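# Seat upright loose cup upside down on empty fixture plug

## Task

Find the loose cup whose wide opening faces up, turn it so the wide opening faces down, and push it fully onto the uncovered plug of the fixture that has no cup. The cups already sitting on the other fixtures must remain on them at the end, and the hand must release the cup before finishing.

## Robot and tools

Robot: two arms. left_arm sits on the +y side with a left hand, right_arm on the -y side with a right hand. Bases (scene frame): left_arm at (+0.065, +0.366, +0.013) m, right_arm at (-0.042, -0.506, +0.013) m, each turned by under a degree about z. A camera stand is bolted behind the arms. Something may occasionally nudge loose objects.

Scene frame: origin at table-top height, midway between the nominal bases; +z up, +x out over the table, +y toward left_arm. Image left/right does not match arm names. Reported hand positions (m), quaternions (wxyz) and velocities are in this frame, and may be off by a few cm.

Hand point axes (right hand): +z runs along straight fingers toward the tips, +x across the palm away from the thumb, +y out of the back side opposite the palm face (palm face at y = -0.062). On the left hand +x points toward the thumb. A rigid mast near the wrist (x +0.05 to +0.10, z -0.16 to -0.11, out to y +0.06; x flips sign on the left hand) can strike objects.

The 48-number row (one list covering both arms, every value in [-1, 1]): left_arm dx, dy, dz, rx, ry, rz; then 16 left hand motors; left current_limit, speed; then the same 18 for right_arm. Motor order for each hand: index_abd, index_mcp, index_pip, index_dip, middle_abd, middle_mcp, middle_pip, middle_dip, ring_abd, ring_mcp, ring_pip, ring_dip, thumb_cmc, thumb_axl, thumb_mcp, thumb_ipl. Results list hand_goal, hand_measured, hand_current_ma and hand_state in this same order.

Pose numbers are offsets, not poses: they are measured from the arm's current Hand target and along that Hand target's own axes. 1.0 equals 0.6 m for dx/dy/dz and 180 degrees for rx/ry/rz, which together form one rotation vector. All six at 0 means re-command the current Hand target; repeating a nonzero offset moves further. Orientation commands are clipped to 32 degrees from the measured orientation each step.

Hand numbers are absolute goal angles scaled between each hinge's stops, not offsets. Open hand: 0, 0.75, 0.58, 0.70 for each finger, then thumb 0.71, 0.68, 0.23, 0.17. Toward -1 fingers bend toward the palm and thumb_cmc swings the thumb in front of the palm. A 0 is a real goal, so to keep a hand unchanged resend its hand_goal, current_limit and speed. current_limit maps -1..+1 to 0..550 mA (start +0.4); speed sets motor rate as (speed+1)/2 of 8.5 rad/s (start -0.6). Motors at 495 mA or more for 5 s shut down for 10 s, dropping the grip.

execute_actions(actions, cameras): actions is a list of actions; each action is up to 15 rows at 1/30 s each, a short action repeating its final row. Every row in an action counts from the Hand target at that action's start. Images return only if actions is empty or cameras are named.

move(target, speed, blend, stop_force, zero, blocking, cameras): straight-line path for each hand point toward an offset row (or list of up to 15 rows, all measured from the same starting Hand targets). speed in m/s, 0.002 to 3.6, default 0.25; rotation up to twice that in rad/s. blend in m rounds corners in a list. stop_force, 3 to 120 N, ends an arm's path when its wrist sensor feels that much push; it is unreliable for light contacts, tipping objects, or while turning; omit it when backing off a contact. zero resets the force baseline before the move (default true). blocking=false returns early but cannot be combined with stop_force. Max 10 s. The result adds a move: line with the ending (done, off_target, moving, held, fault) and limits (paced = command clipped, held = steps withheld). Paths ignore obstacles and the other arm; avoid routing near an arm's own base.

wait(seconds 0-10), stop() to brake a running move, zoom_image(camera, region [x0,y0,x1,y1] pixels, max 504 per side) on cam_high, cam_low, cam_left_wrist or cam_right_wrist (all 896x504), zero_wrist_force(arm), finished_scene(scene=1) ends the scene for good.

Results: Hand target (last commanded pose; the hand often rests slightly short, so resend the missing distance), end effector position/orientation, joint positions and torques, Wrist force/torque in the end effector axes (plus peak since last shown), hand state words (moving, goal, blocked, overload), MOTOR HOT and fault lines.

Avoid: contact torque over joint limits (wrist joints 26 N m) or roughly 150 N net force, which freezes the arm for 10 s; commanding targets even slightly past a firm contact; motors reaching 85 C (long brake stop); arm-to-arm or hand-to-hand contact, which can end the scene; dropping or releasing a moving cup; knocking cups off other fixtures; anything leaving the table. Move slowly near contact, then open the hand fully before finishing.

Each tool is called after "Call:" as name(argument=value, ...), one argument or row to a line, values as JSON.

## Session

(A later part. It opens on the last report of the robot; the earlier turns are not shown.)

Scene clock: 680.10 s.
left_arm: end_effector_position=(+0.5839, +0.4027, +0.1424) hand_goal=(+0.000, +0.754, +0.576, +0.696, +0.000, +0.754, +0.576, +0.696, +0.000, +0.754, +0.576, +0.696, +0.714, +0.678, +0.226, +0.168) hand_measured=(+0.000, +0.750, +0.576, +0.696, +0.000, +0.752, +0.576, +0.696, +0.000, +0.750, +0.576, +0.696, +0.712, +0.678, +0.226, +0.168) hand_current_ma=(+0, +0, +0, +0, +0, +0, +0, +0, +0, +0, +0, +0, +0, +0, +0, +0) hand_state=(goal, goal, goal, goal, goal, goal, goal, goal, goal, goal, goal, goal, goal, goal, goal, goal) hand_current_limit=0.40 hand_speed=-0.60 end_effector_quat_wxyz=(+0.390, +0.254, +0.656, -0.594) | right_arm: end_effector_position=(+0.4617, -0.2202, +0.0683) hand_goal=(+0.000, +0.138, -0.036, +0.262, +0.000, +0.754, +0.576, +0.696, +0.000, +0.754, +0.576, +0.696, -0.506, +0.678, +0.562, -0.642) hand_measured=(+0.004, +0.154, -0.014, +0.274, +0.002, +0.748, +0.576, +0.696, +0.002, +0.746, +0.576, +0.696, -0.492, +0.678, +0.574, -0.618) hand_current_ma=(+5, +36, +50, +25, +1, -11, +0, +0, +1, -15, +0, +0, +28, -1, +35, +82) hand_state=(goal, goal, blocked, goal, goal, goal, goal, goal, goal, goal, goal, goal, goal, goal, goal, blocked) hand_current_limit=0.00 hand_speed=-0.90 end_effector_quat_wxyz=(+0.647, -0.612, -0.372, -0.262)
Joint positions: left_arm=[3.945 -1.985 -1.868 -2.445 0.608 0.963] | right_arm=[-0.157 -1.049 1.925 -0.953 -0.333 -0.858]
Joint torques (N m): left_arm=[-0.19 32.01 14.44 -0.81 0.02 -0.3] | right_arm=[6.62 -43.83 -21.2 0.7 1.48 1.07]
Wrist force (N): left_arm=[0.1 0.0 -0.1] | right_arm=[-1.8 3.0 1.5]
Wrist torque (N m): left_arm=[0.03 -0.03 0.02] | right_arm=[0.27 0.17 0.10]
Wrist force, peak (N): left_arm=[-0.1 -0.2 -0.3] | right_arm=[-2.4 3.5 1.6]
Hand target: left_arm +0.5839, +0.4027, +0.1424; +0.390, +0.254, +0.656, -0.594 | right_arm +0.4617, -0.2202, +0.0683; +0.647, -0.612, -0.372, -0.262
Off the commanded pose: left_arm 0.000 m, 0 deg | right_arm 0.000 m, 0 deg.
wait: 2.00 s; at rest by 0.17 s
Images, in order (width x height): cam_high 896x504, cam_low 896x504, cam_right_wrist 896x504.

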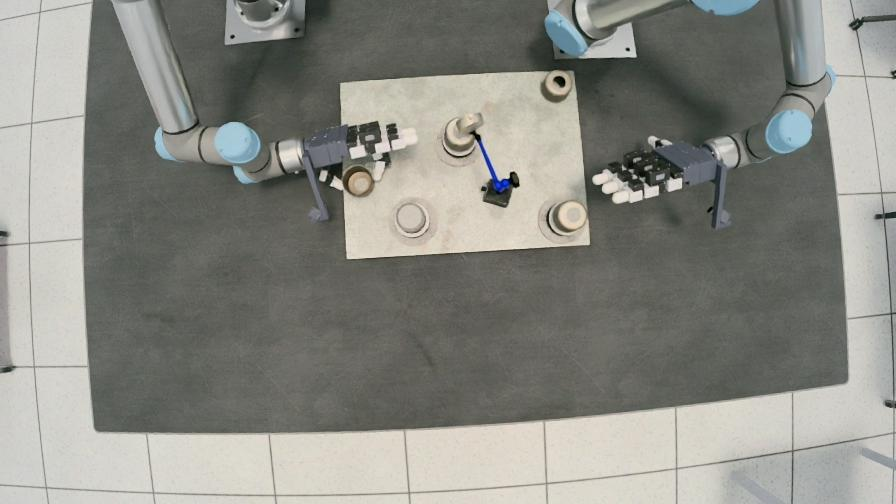

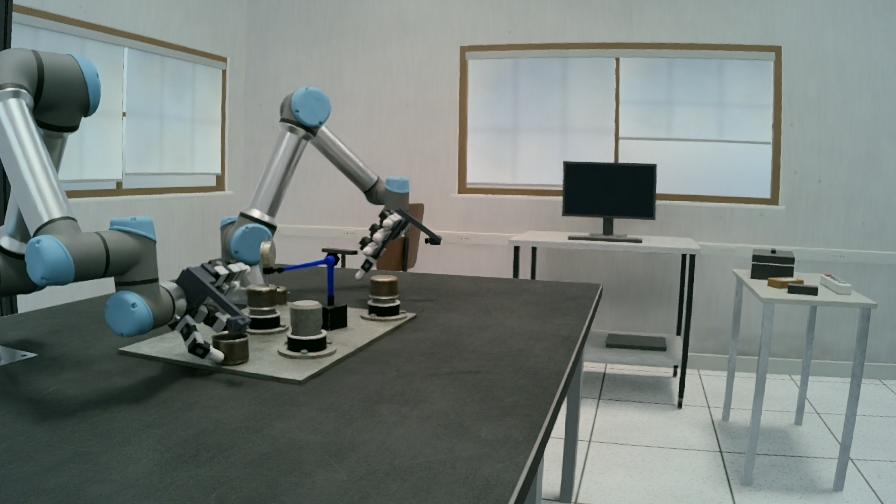

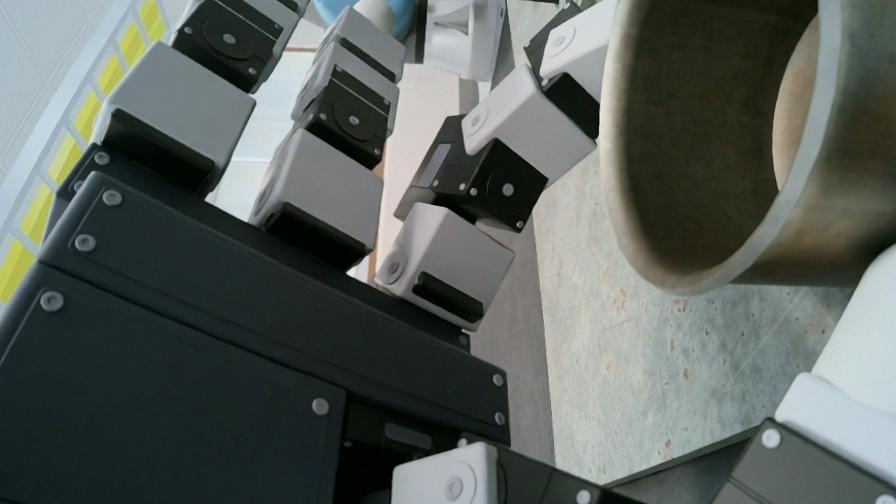

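Call:
execute_actions(
  actions=[
    [[0,0,0,0,0,0, 0,0.754,0.576,0.696,0,0.754,0.576,0.696,0,0.754,0.576,0.696,0.714,0.678,0.226,0.168,0.40,-0.60, 0,0,0,0,0,0, 0,0.11,-0.09,0.20,0,0.754,0.576,0.696,0,0.754,0.576,0.696,-0.507,0.678,0.53,-0.70,0.3,-0.9]],
  ],
  cameras=["cam_high","cam_low"],
)

Call:
zoom_image(
  camera="cam_high",
  region=[300, 110, 420, 230],
)

Scene clock: 698.30 s.
left_arm: end_effector_position=(+0.5839, +0.4027, +0.1424) hand_goal=(+0.000, +0.754, +0.576, +0.696, +0.000, +0.754, +0.576, +0.696, +0.000, +0.754, +0.576, +0.696, +0.714, +0.678, +0.226, +0.168) hand_measured=(+0.000, +0.750, +0.576, +0.696, +0.000, +0.752, +0.576, +0.696, +0.000, +0.750, +0.576, +0.696, +0.712, +0.678, +0.226, +0.168) hand_current_ma=(+0, +0, +0, +0, +0, +0, +0, +0, +0, +0, +0, +0, +0, +0, +0, +0) hand_state=(goal, goal, goal, goal, goal, goal, goal, goal, goal, goal, goal, goal, goal, goal, goal, goal) hand_current_limit=0.40 hand_speed=-0.60 end_effector_quat_wxyz=(+0.390, +0.254, +0.656, -0.594) | right_arm: end_effector_position=(+0.4617, -0.2202, +0.0683) hand_goal=(+0.000, +0.110, -0.090, +0.200, +0.000, +0.754, +0.576, +0.696, +0.000, +0.754, +0.576, +0.696, -0.506, +0.678, +0.530, -0.700) hand_measured=(+0.008, +0.166, -0.014, +0.254, +0.002, +0.748, +0.576, +0.696, +0.002, +0.746, +0.576, +0.696, -0.488, +0.678, +0.574, -0.656) hand_current_ma=(+11, +186, +248, +164, +1, -11, +0, +0, +1, -15, +0, +0, +42, +0, +176, +184) hand_state=(goal, blocked, blocked, blocked, goal, goal, goal, goal, goal, goal, goal, goal, goal, goal, blocked, blocked) hand_current_limit=0.30 hand_speed=-0.90 end_effector_quat_wxyz=(+0.647, -0.612, -0.372, -0.262)
Joint positions: left_arm=[3.945 -1.985 -1.868 -2.445 0.608 0.963] | right_arm=[-0.157 -1.049 1.925 -0.953 -0.333 -0.858]
Joint torques (N m): left_arm=[0.51 31.71 14.57 -0.85 -0.02 -0.38] | right_arm=[6.79 -43.61 -20.79 0.15 1.78 1.28]
Wrist force (N): left_arm=[0.0 0.0 0.1] | right_arm=[-3.1 4.0 1.8]
Wrist torque (N m): left_arm=[-0.01 0.00 0.00] | right_arm=[0.32 0.16 0.14]
Wrist force, peak (N): left_arm=[0.6 -0.2 0.2] | right_arm=[-3.2 4.0 1.9]
Hand target: left_arm +0.5839, +0.4027, +0.1424; +0.390, +0.254, +0.656, -0.594 | right_arm +0.4617, -0.2202, +0.0683; +0.647, -0.612, -0.372, -0.262
Off the commanded pose: left_arm 0.000 m, 0 deg | right_arm 0.000 m, 0 deg.
Images, in order (width x height): cam_high 896x504, cam_low 896x504.

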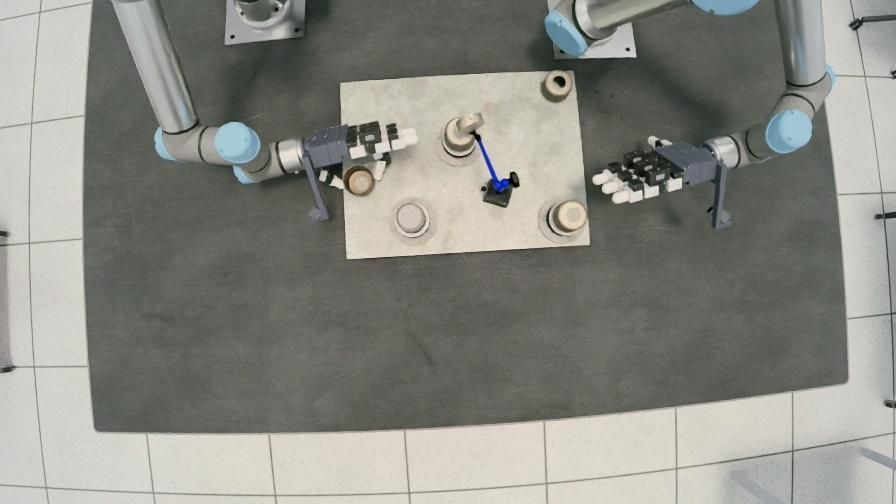

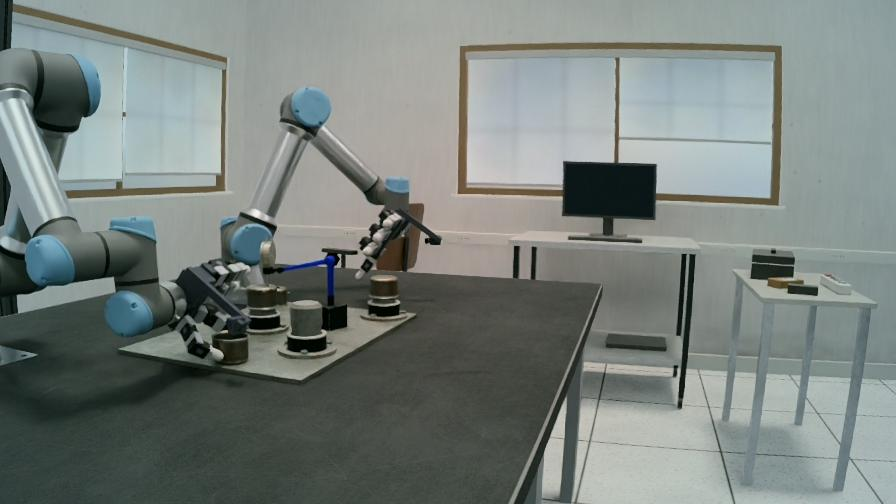

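Scaled by 4.200 from the camera's 896x504 image, which has a finer 1280x720 frame.

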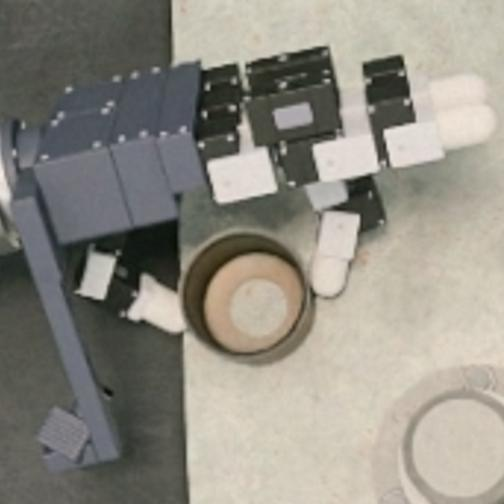

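Call:
move(
  target=[0,0,0,0,0,0, 0,0.754,0.576,0.696,0,0.754,0.576,0.696,0,0.754,0.576,0.696,0.714,0.678,0.226,0.168,0.40,-0.60, 0.0401,-0.0298,-0.0013,0,0,0, 0,0.11,-0.09,0.20,0,0.754,0.576,0.696,0,0.754,0.576,0.696,-0.507,0.678,0.53,-0.70,0.3,-0.9],
  speed=0.05,
  cameras=["cam_high","cam_low","cam_right_wrist"],
)

Call:
zoom_image(
  camera="cam_low",
  region=[140, 250, 320, 380],
)

Call:
zoom_image(
  camera="cam_high",
  region=[300, 110, 420, 230],
)

Scene clock: 711.77 s.
left_arm: end_effector_position=(+0.5839, +0.4027, +0.1424) hand_goal=(+0.000, +0.754, +0.576, +0.696, +0.000, +0.754, +0.576, +0.696, +0.000, +0.754, +0.576, +0.696, +0.714, +0.678, +0.226, +0.168) hand_measured=(+0.000, +0.750, +0.576, +0.696, +0.000, +0.752, +0.576, +0.696, +0.000, +0.750, +0.576, +0.696, +0.712, +0.678, +0.226, +0.168) hand_current_ma=(+0, +0, +0, +0, +0, +0, +0, +0, +0, +0, +0, +0, +0, +0, +0, +0) hand_state=(goal, goal, goal, goal, goal, goal, goal, goal, goal, goal, goal, goal, goal, goal, goal, goal) hand_current_limit=0.40 hand_speed=-0.60 end_effector_quat_wxyz=(+0.390, +0.254, +0.656, -0.594) | right_arm: end_effector_position=(+0.4618, -0.2202, +0.0984) hand_goal=(+0.000, +0.110, -0.090, +0.200, +0.000, +0.754, +0.576, +0.696, +0.000, +0.754, +0.576, +0.696, -0.506, +0.678, +0.530, -0.700) hand_measured=(+0.004, +0.166, -0.032, +0.230, +0.002, +0.748, +0.576, +0.696, +0.002, +0.746, +0.576, +0.696, -0.492, +0.678, +0.566, -0.680) hand_current_ma=(+4, +185, +178, +72, +1, -11, +0, +0, +1, -15, +0, +0, +27, +0, +138, +65) hand_state=(moving, blocked, blocked, moving, goal, goal, goal, goal, goal, goal, goal, goal, goal, goal, blocked, moving) hand_current_limit=0.30 hand_speed=-0.90 end_effector_quat_wxyz=(+0.647, -0.612, -0.372, -0.262)
Joint positions: left_arm=[3.945 -1.985 -1.868 -2.445 0.608 0.963] | right_arm=[-0.157 -1.105 1.909 -0.881 -0.333 -0.858]
Joint torques (N m): left_arm=[0.86 31.87 14.18 -0.74 -0.17 -0.42] | right_arm=[1.05 -26.88 -11.92 -0.93 -0.5 -1.52]
Wrist force (N): left_arm=[0.0 -0.2 -0.1] | right_arm=[-0.4 0.5 1.8]
Wrist torque (N m): left_arm=[0.00 -0.02 0.01] | right_arm=[0.18 0.11 0.17]
Wrist force, peak (N): left_arm=[0.3 -0.1 -0.3] | right_arm=[-3.6 4.2 1.7]
Hand target: left_arm +0.5839, +0.4027, +0.1424; +0.390, +0.254, +0.656, -0.594 | right_arm +0.4617, -0.2202, +0.0983; +0.647, -0.612, -0.372, -0.262
Off the commanded pose: left_arm 0.000 m, 0 deg | right_arm 0.000 m, 0 deg.
move: done
Images, in order (width x height): cam_high 896x504, cam_low 896x504, cam_right_wrist 896x504.

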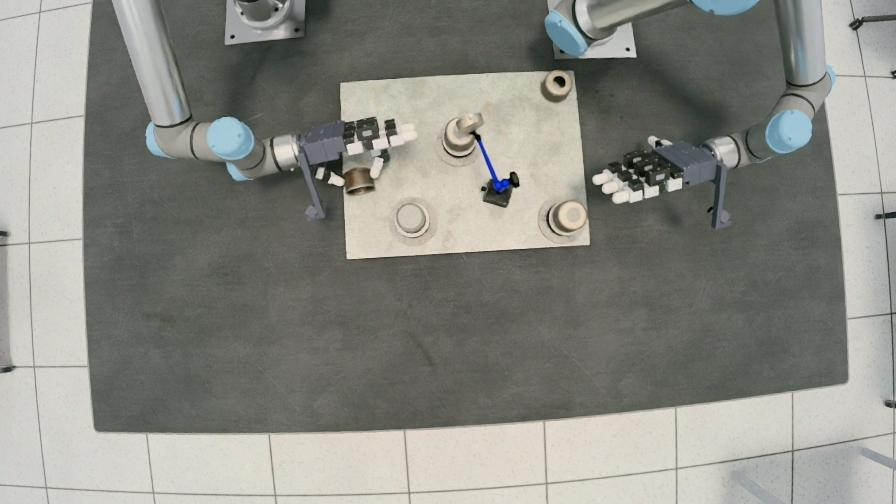

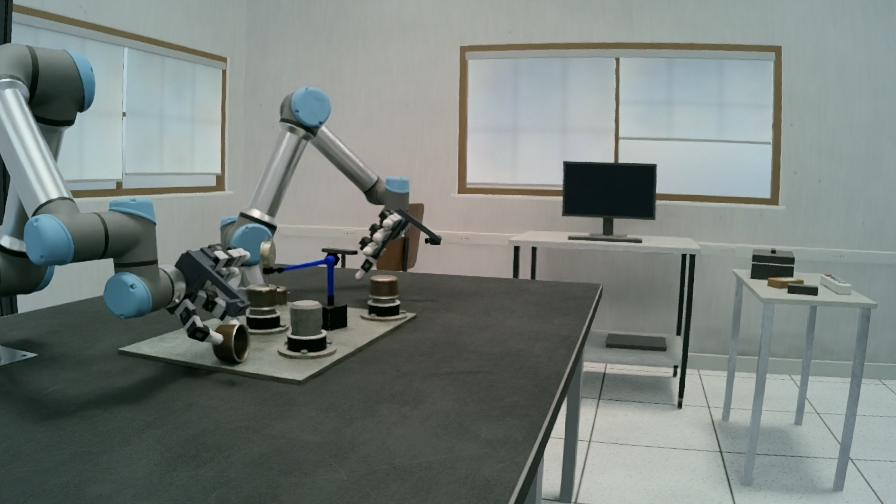

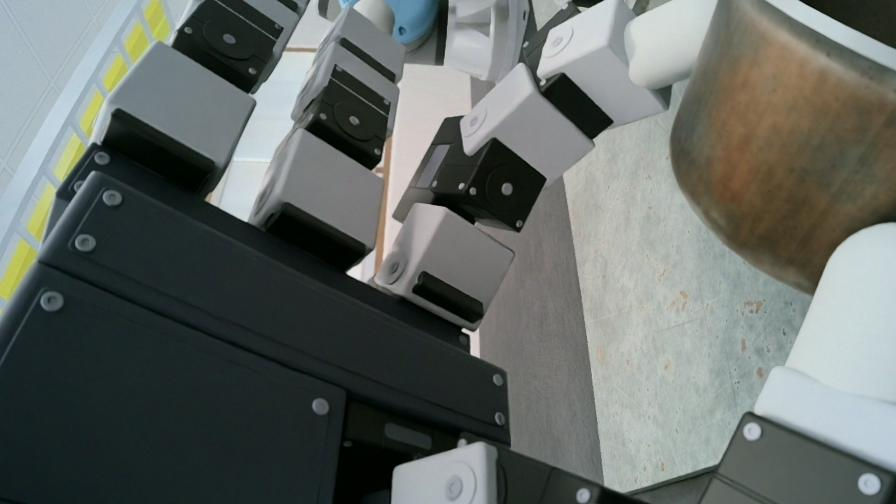

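Scaled by 2.800 from the camera's 896x504 image, which has a finer 1280x720 frame.

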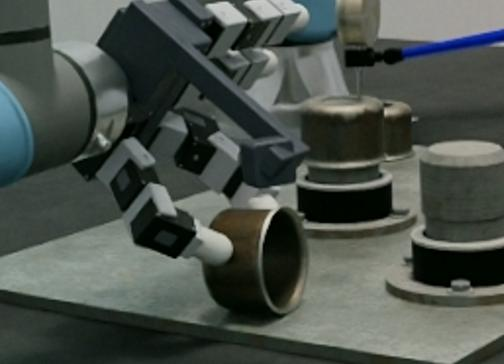

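Scaled by 4.200 from the camera's 896x504 image, which has a finer 1280x720 frame.

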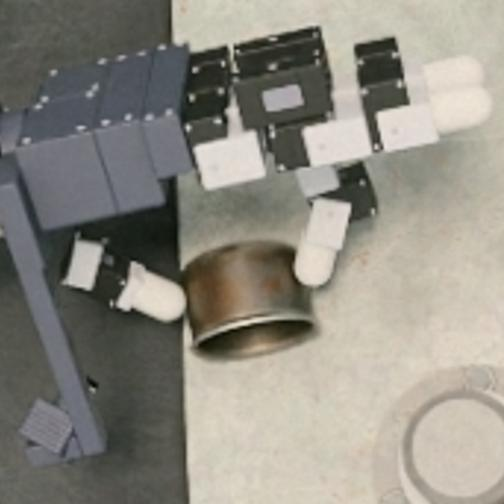

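Call:
move(
  target=[0,0,0,0,0,0, 0,0.754,0.576,0.696,0,0.754,0.576,0.696,0,0.754,0.576,0.696,0.714,0.678,0.226,0.168,0.40,-0.60, 0.0936,-0.0697,-0.003,0,0,0, 0,0.11,-0.09,0.20,0,0.754,0.576,0.696,0,0.754,0.576,0.696,-0.507,0.678,0.53,-0.70,0.3,-0.9],
  speed=0.06,
  cameras=["cam_high","cam_low","cam_right_wrist"],
)

Call:
zoom_image(
  camera="cam_low",
  region=[140, 220, 320, 350],
)

Call:
zoom_image(
  camera="cam_high",
  region=[300, 110, 420, 230],
)

Scene clock: 725.03 s.
left_arm: end_effector_position=(+0.5839, +0.4027, +0.1424) hand_goal=(+0.000, +0.754, +0.576, +0.696, +0.000, +0.754, +0.576, +0.696, +0.000, +0.754, +0.576, +0.696, +0.714, +0.678, +0.226, +0.168) hand_measured=(+0.000, +0.750, +0.576, +0.696, +0.000, +0.752, +0.576, +0.696, +0.000, +0.750, +0.576, +0.696, +0.712, +0.678, +0.226, +0.168) hand_current_ma=(+0, +0, +0, +0, +0, +0, +0, +0, +0, +0, +0, +0, +0, +0, +0, +0) hand_state=(goal, goal, goal, goal, goal, goal, goal, goal, goal, goal, goal, goal, goal, goal, goal, goal) hand_current_limit=0.40 hand_speed=-0.60 end_effector_quat_wxyz=(+0.390, +0.254, +0.656, -0.594) | right_arm: end_effector_position=(+0.4618, -0.2202, +0.1684) hand_goal=(+0.000, +0.110, -0.090, +0.200, +0.000, +0.754, +0.576, +0.696, +0.000, +0.754, +0.576, +0.696, -0.506, +0.678, +0.530, -0.700) hand_measured=(+0.002, +0.110, -0.086, +0.204, +0.002, +0.748, +0.576, +0.696, +0.002, +0.746, +0.576, +0.696, -0.494, +0.678, +0.532, -0.698) hand_current_ma=(+2, -1, +4, +4, +1, -11, +0, +0, +1, -15, +0, +0, +24, +0, +2, +6) hand_state=(goal, goal, goal, goal, goal, goal, goal, goal, goal, goal, goal, goal, goal, goal, goal, goal) hand_current_limit=0.30 hand_speed=-0.90 end_effector_quat_wxyz=(+0.647, -0.611, -0.372, -0.262)
Joint positions: left_arm=[3.945 -1.985 -1.868 -2.445 0.608 0.963] | right_arm=[-0.157 -1.219 1.85 -0.709 -0.333 -0.858]
Joint torques (N m): left_arm=[0.24 31.93 14.92 -0.74 -0.09 -0.48] | right_arm=[-7.27 -26.63 -11.17 -1.12 -1.68 -1.36]
Wrist force (N): left_arm=[0.0 0.0 0.0] | right_arm=[-1.2 2.2 1.5]
Wrist torque (N m): left_arm=[0.01 -0.02 0.01] | right_arm=[0.27 0.15 0.17]
Wrist force, peak (N): left_arm=[0.3 -0.2 -0.4] | right_arm=[-1.6 2.8 1.6]
Hand target: left_arm +0.5839, +0.4027, +0.1424; +0.390, +0.254, +0.656, -0.594 | right_arm +0.4617, -0.2202, +0.1683; +0.647, -0.612, -0.372, -0.262
Off the commanded pose: left_arm 0.000 m, 0 deg | right_arm 0.000 m, 0 deg.
move: done
Images, in order (width x height): cam_high 896x504, cam_low 896x504, cam_right_wrist 896x504.

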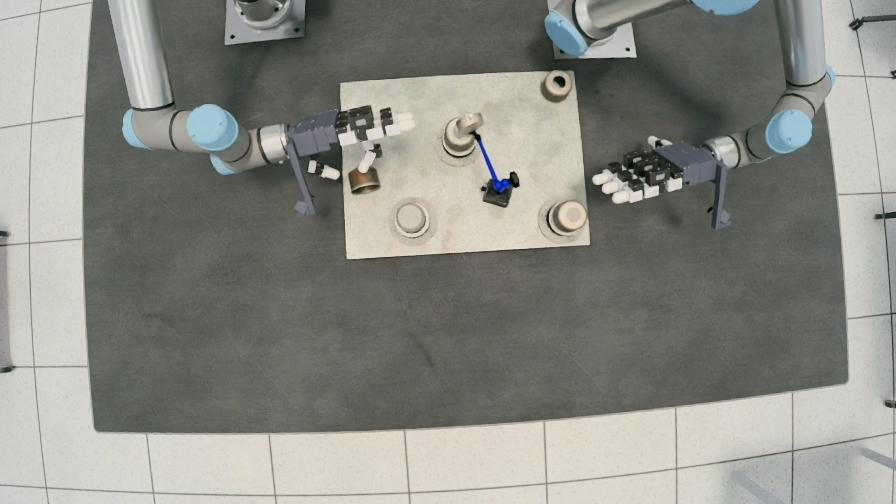

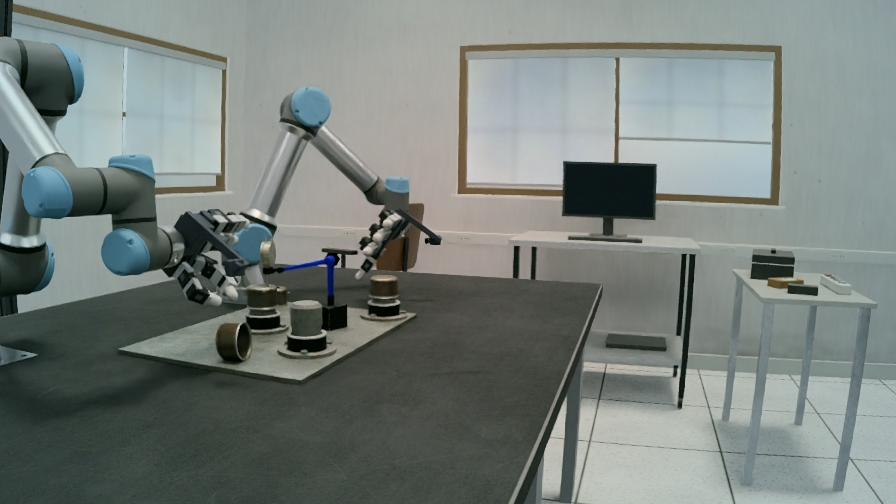

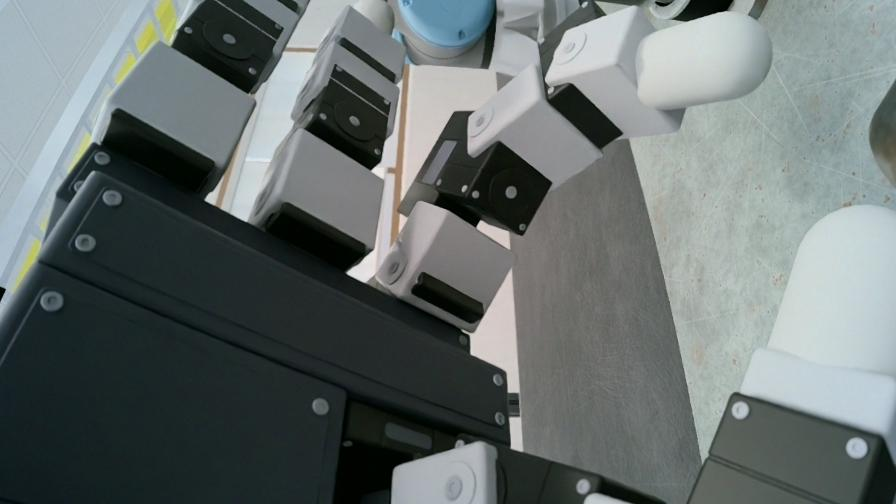

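Scaled by 2.800 from the camera's 896x504 image, which has a finer 1280x720 frame.

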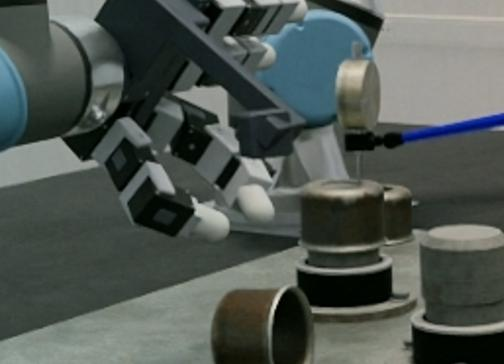

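Scaled by 4.200 from the camera's 896x504 image, which has a finer 1280x720 frame.

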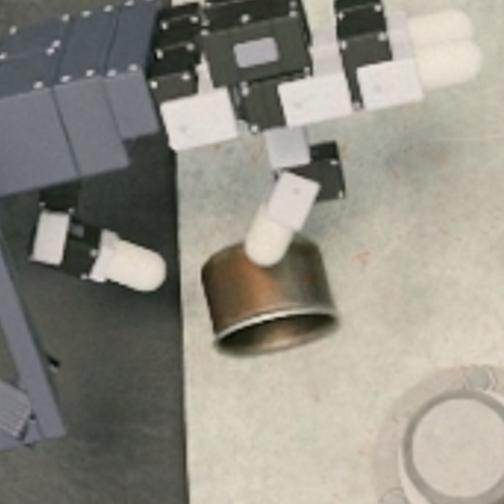

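Call:
move(
  target=[
    [0,0,0,0,0,0, 0,0.754,0.576,0.696,0,0.754,0.576,0.696,0,0.754,0.576,0.696,0.714,0.678,0.226,0.168,0.40,-0.60, 0,0,0,0,0,0, 0,0.137,0.285,0.551,0,0.754,0.576,0.696,0,0.754,0.576,0.696,-0.507,0.678,0.562,-0.211,0.40,-0.60],
    [0,0,0,0,0,0, 0,0.754,0.576,0.696,0,0.754,0.576,0.696,0,0.754,0.576,0.696,0.714,0.678,0.226,0.168,0.40,-0.60, -0.124,0.0532,0.0143,0,0,0, 0,0.137,0.285,0.551,0,0.754,0.576,0.696,0,0.754,0.576,0.696,-0.507,0.678,0.562,-0.211,0.40,-0.60],
  ],
  speed=0.1,
  cameras=["cam_high","cam_low","cam_right_wrist"],
)

Call:
zoom_image(
  camera="cam_low",
  region=[140, 250, 320, 380],
)

Call:
zoom_image(
  camera="cam_high",
  region=[300, 110, 420, 230],
)

Scene clock: 758.07 s.
left_arm: end_effector_position=(+0.5839, +0.4027, +0.1424) hand_goal=(+0.000, +0.754, +0.576, +0.696, +0.000, +0.754, +0.576, +0.696, +0.000, +0.754, +0.576, +0.696, +0.714, +0.678, +0.226, +0.168) hand_measured=(+0.000, +0.750, +0.576, +0.696, +0.000, +0.752, +0.576, +0.696, +0.000, +0.750, +0.576, +0.696, +0.712, +0.678, +0.226, +0.168) hand_current_ma=(+0, +0, +0, +0, +0, +0, +0, +0, +0, +0, +0, +0, +0, +0, +0, +0) hand_state=(goal, goal, goal, goal, goal, goal, goal, goal, goal, goal, goal, goal, goal, goal, goal, goal) hand_current_limit=0.40 hand_speed=-0.60 end_effector_quat_wxyz=(+0.390, +0.254, +0.656, -0.594) | right_arm: end_effector_position=(+0.4420, -0.2168, +0.0894) hand_goal=(+0.000, +0.138, +0.286, +0.552, +0.000, +0.754, +0.576, +0.696, +0.000, +0.754, +0.576, +0.696, -0.506, +0.678, +0.562, -0.210) hand_measured=(-0.400, +0.254, +0.354, +0.580, +0.002, +0.748, +0.576, +0.696, +0.002, +0.746, +0.576, +0.696, -0.494, +0.678, +0.560, -0.212) hand_current_ma=(-385, +385, +214, +69, +1, -11, +0, +0, +1, -15, +0, +0, +24, +0, -5, -3) hand_state=(blocked, blocked, blocked, blocked, goal, goal, goal, goal, goal, goal, goal, goal, goal, goal, goal, goal) hand_current_limit=0.40 hand_speed=-0.60 end_effector_quat_wxyz=(+0.647, -0.612, -0.372, -0.262)
Joint positions: left_arm=[3.945 -1.985 -1.868 -2.445 0.608 0.963] | right_arm=[-0.157 -1.122 1.972 -0.927 -0.333 -0.858]
Joint torques (N m): left_arm=[-0.04 31.33 16.61 -0.47 -0.37 -0.98] | right_arm=[8.18 -33.59 -21.62 0.37 1.95 -0.3]
Wrist force (N): left_arm=[0.5 0.0 -0.4] | right_arm=[1.5 -4.1 0.8]
Wrist torque (N m): left_arm=[0.03 -0.07 0.04] | right_arm=[0.47 0.31 0.00]
Wrist force, peak (N): left_arm=[0.5 0.3 -0.2] | right_arm=[5.5 -9.7 0.2]
Hand target: left_arm +0.5839, +0.4027, +0.1424; +0.390, +0.254, +0.656, -0.594 | right_arm +0.4421, -0.2168, +0.0894; +0.647, -0.612, -0.372, -0.262
Off the commanded pose: left_arm 0.000 m, 0 deg | right_arm 0.000 m, 0 deg.
move: done
Images, in order (width x height): cam_high 896x504, cam_low 896x504, cam_right_wrist 896x504.

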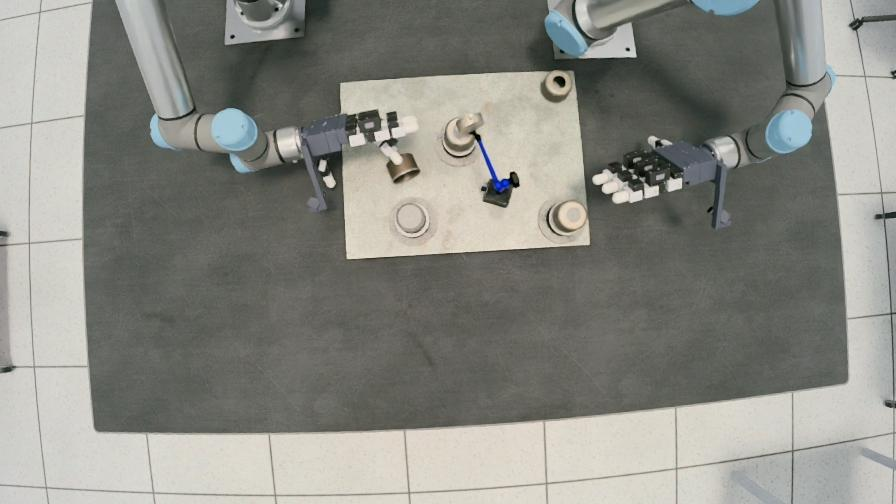

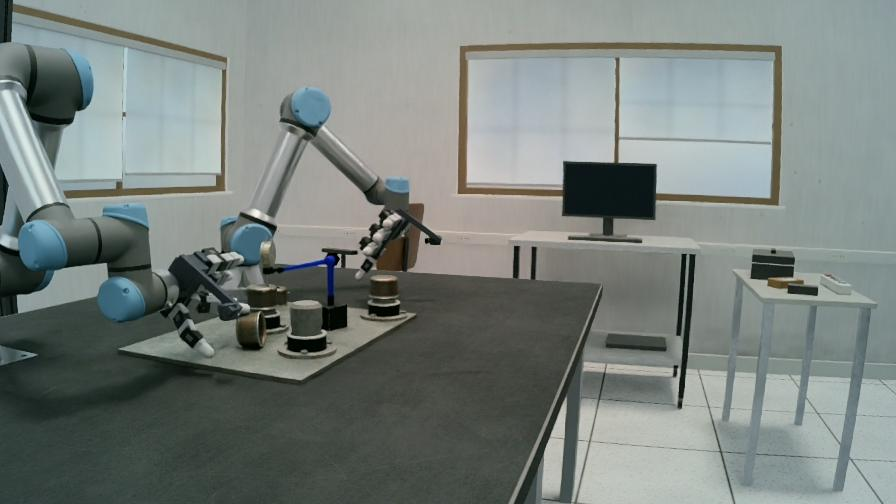

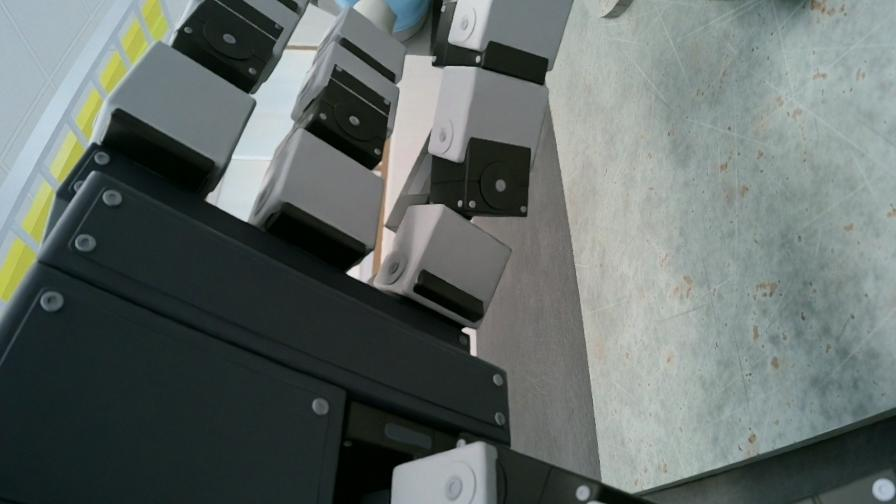

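Scaled by 2.800 from the camera's 896x504 image, which has a finer 1280x720 frame.

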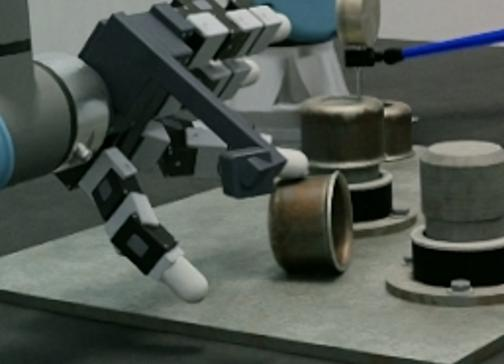

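Scaled by 4.200 from the camera's 896x504 image, which has a finer 1280x720 frame.

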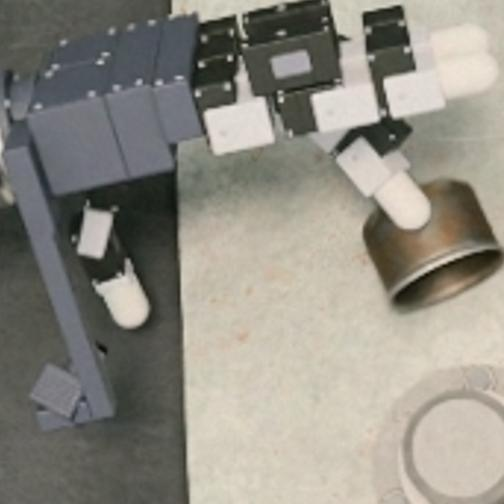

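Call:
move(
  target=[0,0,0,0,0,0, 0,0.754,0.576,0.696,0,0.754,0.576,0.696,0,0.754,0.576,0.696,0.714,0.678,0.226,0.168,0.40,-0.60, 0.1069,-0.0796,-0.0035,0,0,0, 0,0.137,0.285,0.551,0,0.754,0.576,0.696,0,0.754,0.576,0.696,-0.507,0.678,0.562,-0.211,0.0,-0.8],
  speed=0.08,
  cameras=["cam_high","cam_low","cam_right_wrist"],
)

Call:
zoom_image(
  camera="cam_high",
  region=[320, 100, 440, 220],
)

Call:
zoom_image(
  camera="cam_low",
  region=[140, 250, 320, 380],
)

Scene clock: 772.10 s.
left_arm: end_effector_position=(+0.5839, +0.4027, +0.1424) hand_goal=(+0.000, +0.754, +0.576, +0.696, +0.000, +0.754, +0.576, +0.696, +0.000, +0.754, +0.576, +0.696, +0.714, +0.678, +0.226, +0.168) hand_measured=(+0.000, +0.750, +0.576, +0.696, +0.000, +0.752, +0.576, +0.696, +0.000, +0.750, +0.576, +0.696, +0.712, +0.678, +0.226, +0.168) hand_current_ma=(+0, +0, +0, +0, +0, +0, +0, +0, +0, +0, +0, +0, +0, +0, +0, +0) hand_state=(goal, goal, goal, goal, goal, goal, goal, goal, goal, goal, goal, goal, goal, goal, goal, goal) hand_current_limit=0.40 hand_speed=-0.60 end_effector_quat_wxyz=(+0.390, +0.254, +0.656, -0.594) | right_arm: end_effector_position=(+0.4421, -0.2168, +0.1694) hand_goal=(+0.000, +0.138, +0.286, +0.552, +0.000, +0.754, +0.576, +0.696, +0.000, +0.754, +0.576, +0.696, -0.506, +0.678, +0.562, -0.210) hand_measured=(+0.000, +0.136, +0.288, +0.554, +0.002, +0.748, +0.576, +0.696, +0.002, +0.746, +0.576, +0.696, -0.494, +0.678, +0.560, -0.212) hand_current_ma=(+0, -3, +2, +3, +1, -11, +0, +0, +1, -15, +0, +0, +24, +0, -5, -3) hand_state=(goal, goal, goal, goal, goal, goal, goal, goal, goal, goal, goal, goal, goal, goal, goal, goal) hand_current_limit=0.00 hand_speed=-0.80 end_effector_quat_wxyz=(+0.647, -0.611, -0.372, -0.262)
Joint positions: left_arm=[3.945 -1.985 -1.868 -2.445 0.608 0.963] | right_arm=[-0.157 -1.26 1.906 -0.724 -0.333 -0.858]
Joint torques (N m): left_arm=[0.23 30.84 16.31 -0.37 -0.44 -1.18] | right_arm=[-8.4 -24.44 -10.41 -0.82 -1.55 -0.95]
Wrist force (N): left_arm=[0.2 0.1 0.1] | right_arm=[-1.3 1.8 1.8]
Wrist torque (N m): left_arm=[0.01 -0.03 0.02] | right_arm=[0.17 0.15 0.19]
Wrist force, peak (N): left_arm=[0.1 0.2 -0.4] | right_arm=[2.5 -5.1 0.9]
Hand target: left_arm +0.5839, +0.4027, +0.1424; +0.390, +0.254, +0.656, -0.594 | right_arm +0.4421, -0.2168, +0.1694; +0.647, -0.612, -0.372, -0.262
Off the commanded pose: left_arm 0.000 m, 0 deg | right_arm 0.000 m, 0 deg.
move: done
Images, in order (width x height): cam_high 896x504, cam_low 896x504, cam_right_wrist 896x504.

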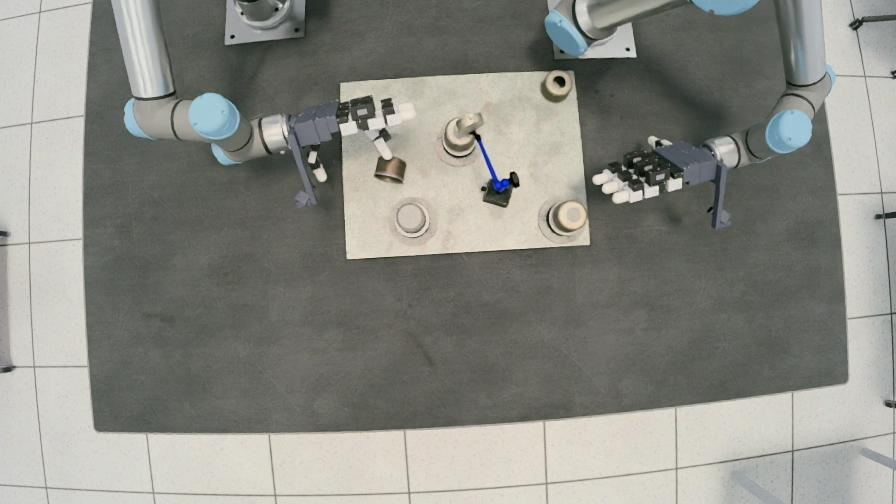

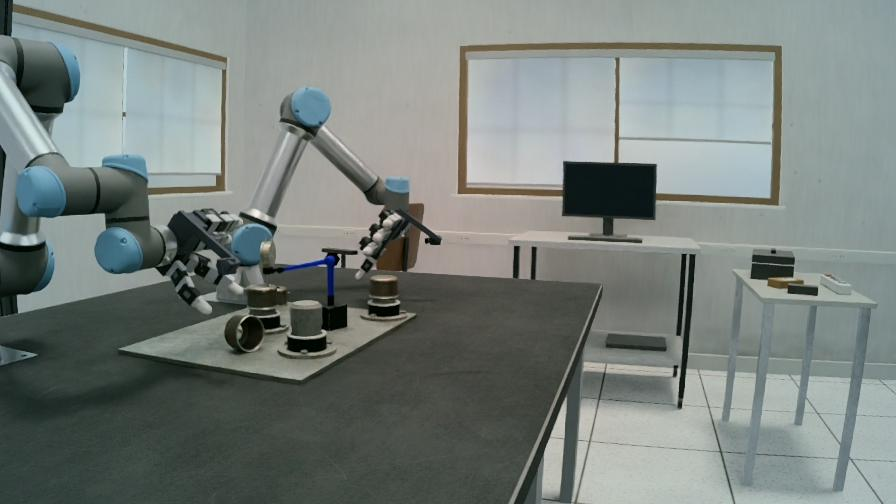

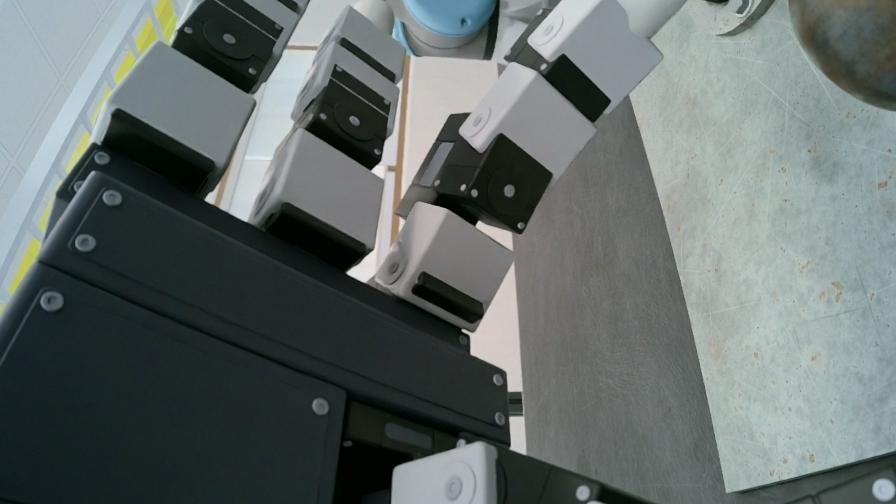

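Scaled by 4.200 from the camera's 896x504 image, which has a finer 1280x720 frame.

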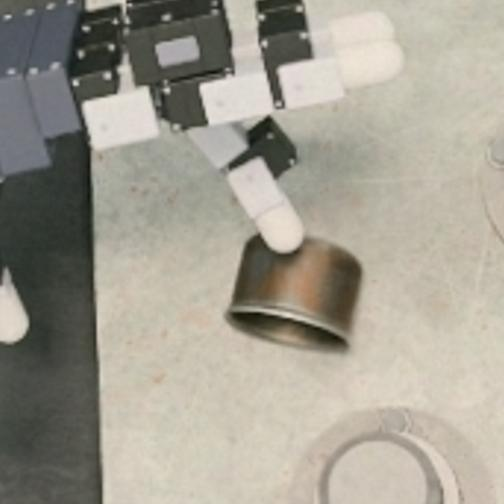

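Scaled by 2.800 from the camera's 896x504 image, which has a finer 1280x720 frame.

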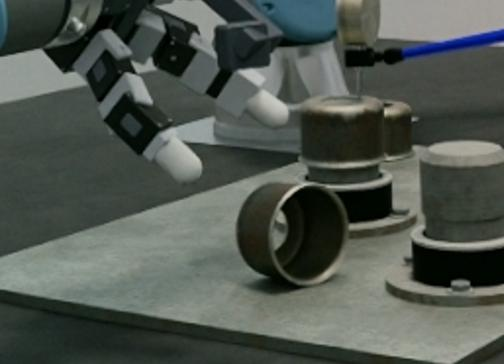

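Call:
wait(
  seconds=0.2,
  cameras=["cam_high","cam_low"],
)

Call:
zoom_image(
  camera="cam_high",
  region=[320, 100, 440, 220],
)

Scene clock: 778.77 s.
left_arm: end_effector_position=(+0.5839, +0.4027, +0.1424) hand_goal=(+0.000, +0.754, +0.576, +0.696, +0.000, +0.754, +0.576, +0.696, +0.000, +0.754, +0.576, +0.696, +0.714, +0.678, +0.226, +0.168) hand_measured=(+0.000, +0.750, +0.576, +0.696, +0.000, +0.752, +0.576, +0.696, +0.000, +0.750, +0.576, +0.696, +0.712, +0.678, +0.226, +0.168) hand_current_ma=(+0, +0, +0, +0, +0, +0, +0, +0, +0, +0, +0, +0, +0, +0, +0, +0) hand_state=(goal, goal, goal, goal, goal, goal, goal, goal, goal, goal, goal, goal, goal, goal, goal, goal) hand_current_limit=0.40 hand_speed=-0.60 end_effector_quat_wxyz=(+0.390, +0.254, +0.656, -0.594) | right_arm: end_effector_position=(+0.4421, -0.2168, +0.1694) hand_goal=(+0.000, +0.138, +0.286, +0.552, +0.000, +0.754, +0.576, +0.696, +0.000, +0.754, +0.576, +0.696, -0.506, +0.678, +0.562, -0.210) hand_measured=(+0.000, +0.136, +0.288, +0.554, +0.002, +0.748, +0.576, +0.696, +0.002, +0.746, +0.576, +0.696, -0.494, +0.678, +0.560, -0.212) hand_current_ma=(+0, -3, +2, +3, +1, -11, +0, +0, +1, -15, +0, +0, +24, +0, -5, -3) hand_state=(goal, goal, goal, goal, goal, goal, goal, goal, goal, goal, goal, goal, goal, goal, goal, goal) hand_current_limit=0.00 hand_speed=-0.80 end_effector_quat_wxyz=(+0.647, -0.612, -0.372, -0.262)
Joint positions: left_arm=[3.945 -1.985 -1.868 -2.445 0.608 0.963] | right_arm=[-0.157 -1.26 1.906 -0.724 -0.333 -0.858]
Joint torques (N m): left_arm=[0.52 31.41 16.69 -0.37 -0.58 -1.27] | right_arm=[0.81 -31.86 -9.88 1.09 -1.04 0.8]
Wrist force (N): left_arm=[0.2 0.1 -0.1] | right_arm=[-1.2 2.0 1.8]
Wrist torque (N m): left_arm=[0.04 -0.04 0.02] | right_arm=[0.22 0.14 0.21]
Wrist force, peak (N): left_arm=[0.4 0.1 -0.3] | right_arm=[-1.3 2.1 1.9]
Hand target: left_arm +0.5839, +0.4027, +0.1424; +0.390, +0.254, +0.656, -0.594 | right_arm +0.4421, -0.2168, +0.1694; +0.647, -0.612, -0.372, -0.262
Off the commanded pose: left_arm 0.000 m, 0 deg | right_arm 0.000 m, 0 deg.
wait: 0.20 s; at rest from the start
Images, in order (width x height): cam_high 896x504, cam_low 896x504.

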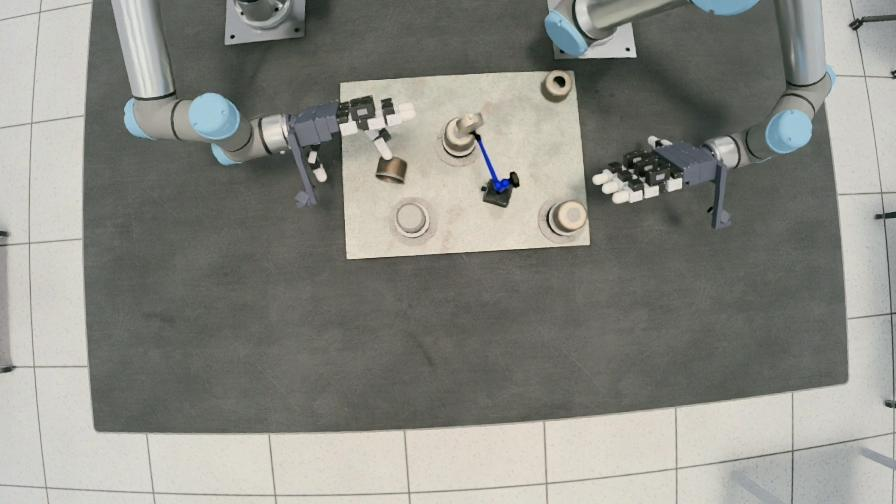

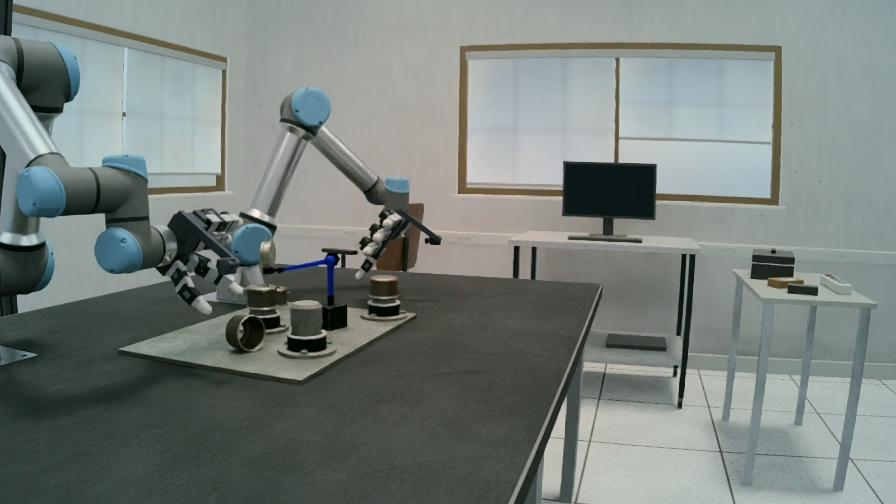

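Scaled by 4.200 from the camera's 896x504 image, which has a finer 1280x720 frame.

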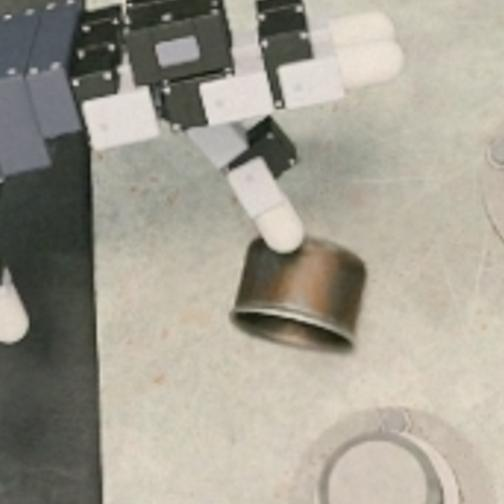

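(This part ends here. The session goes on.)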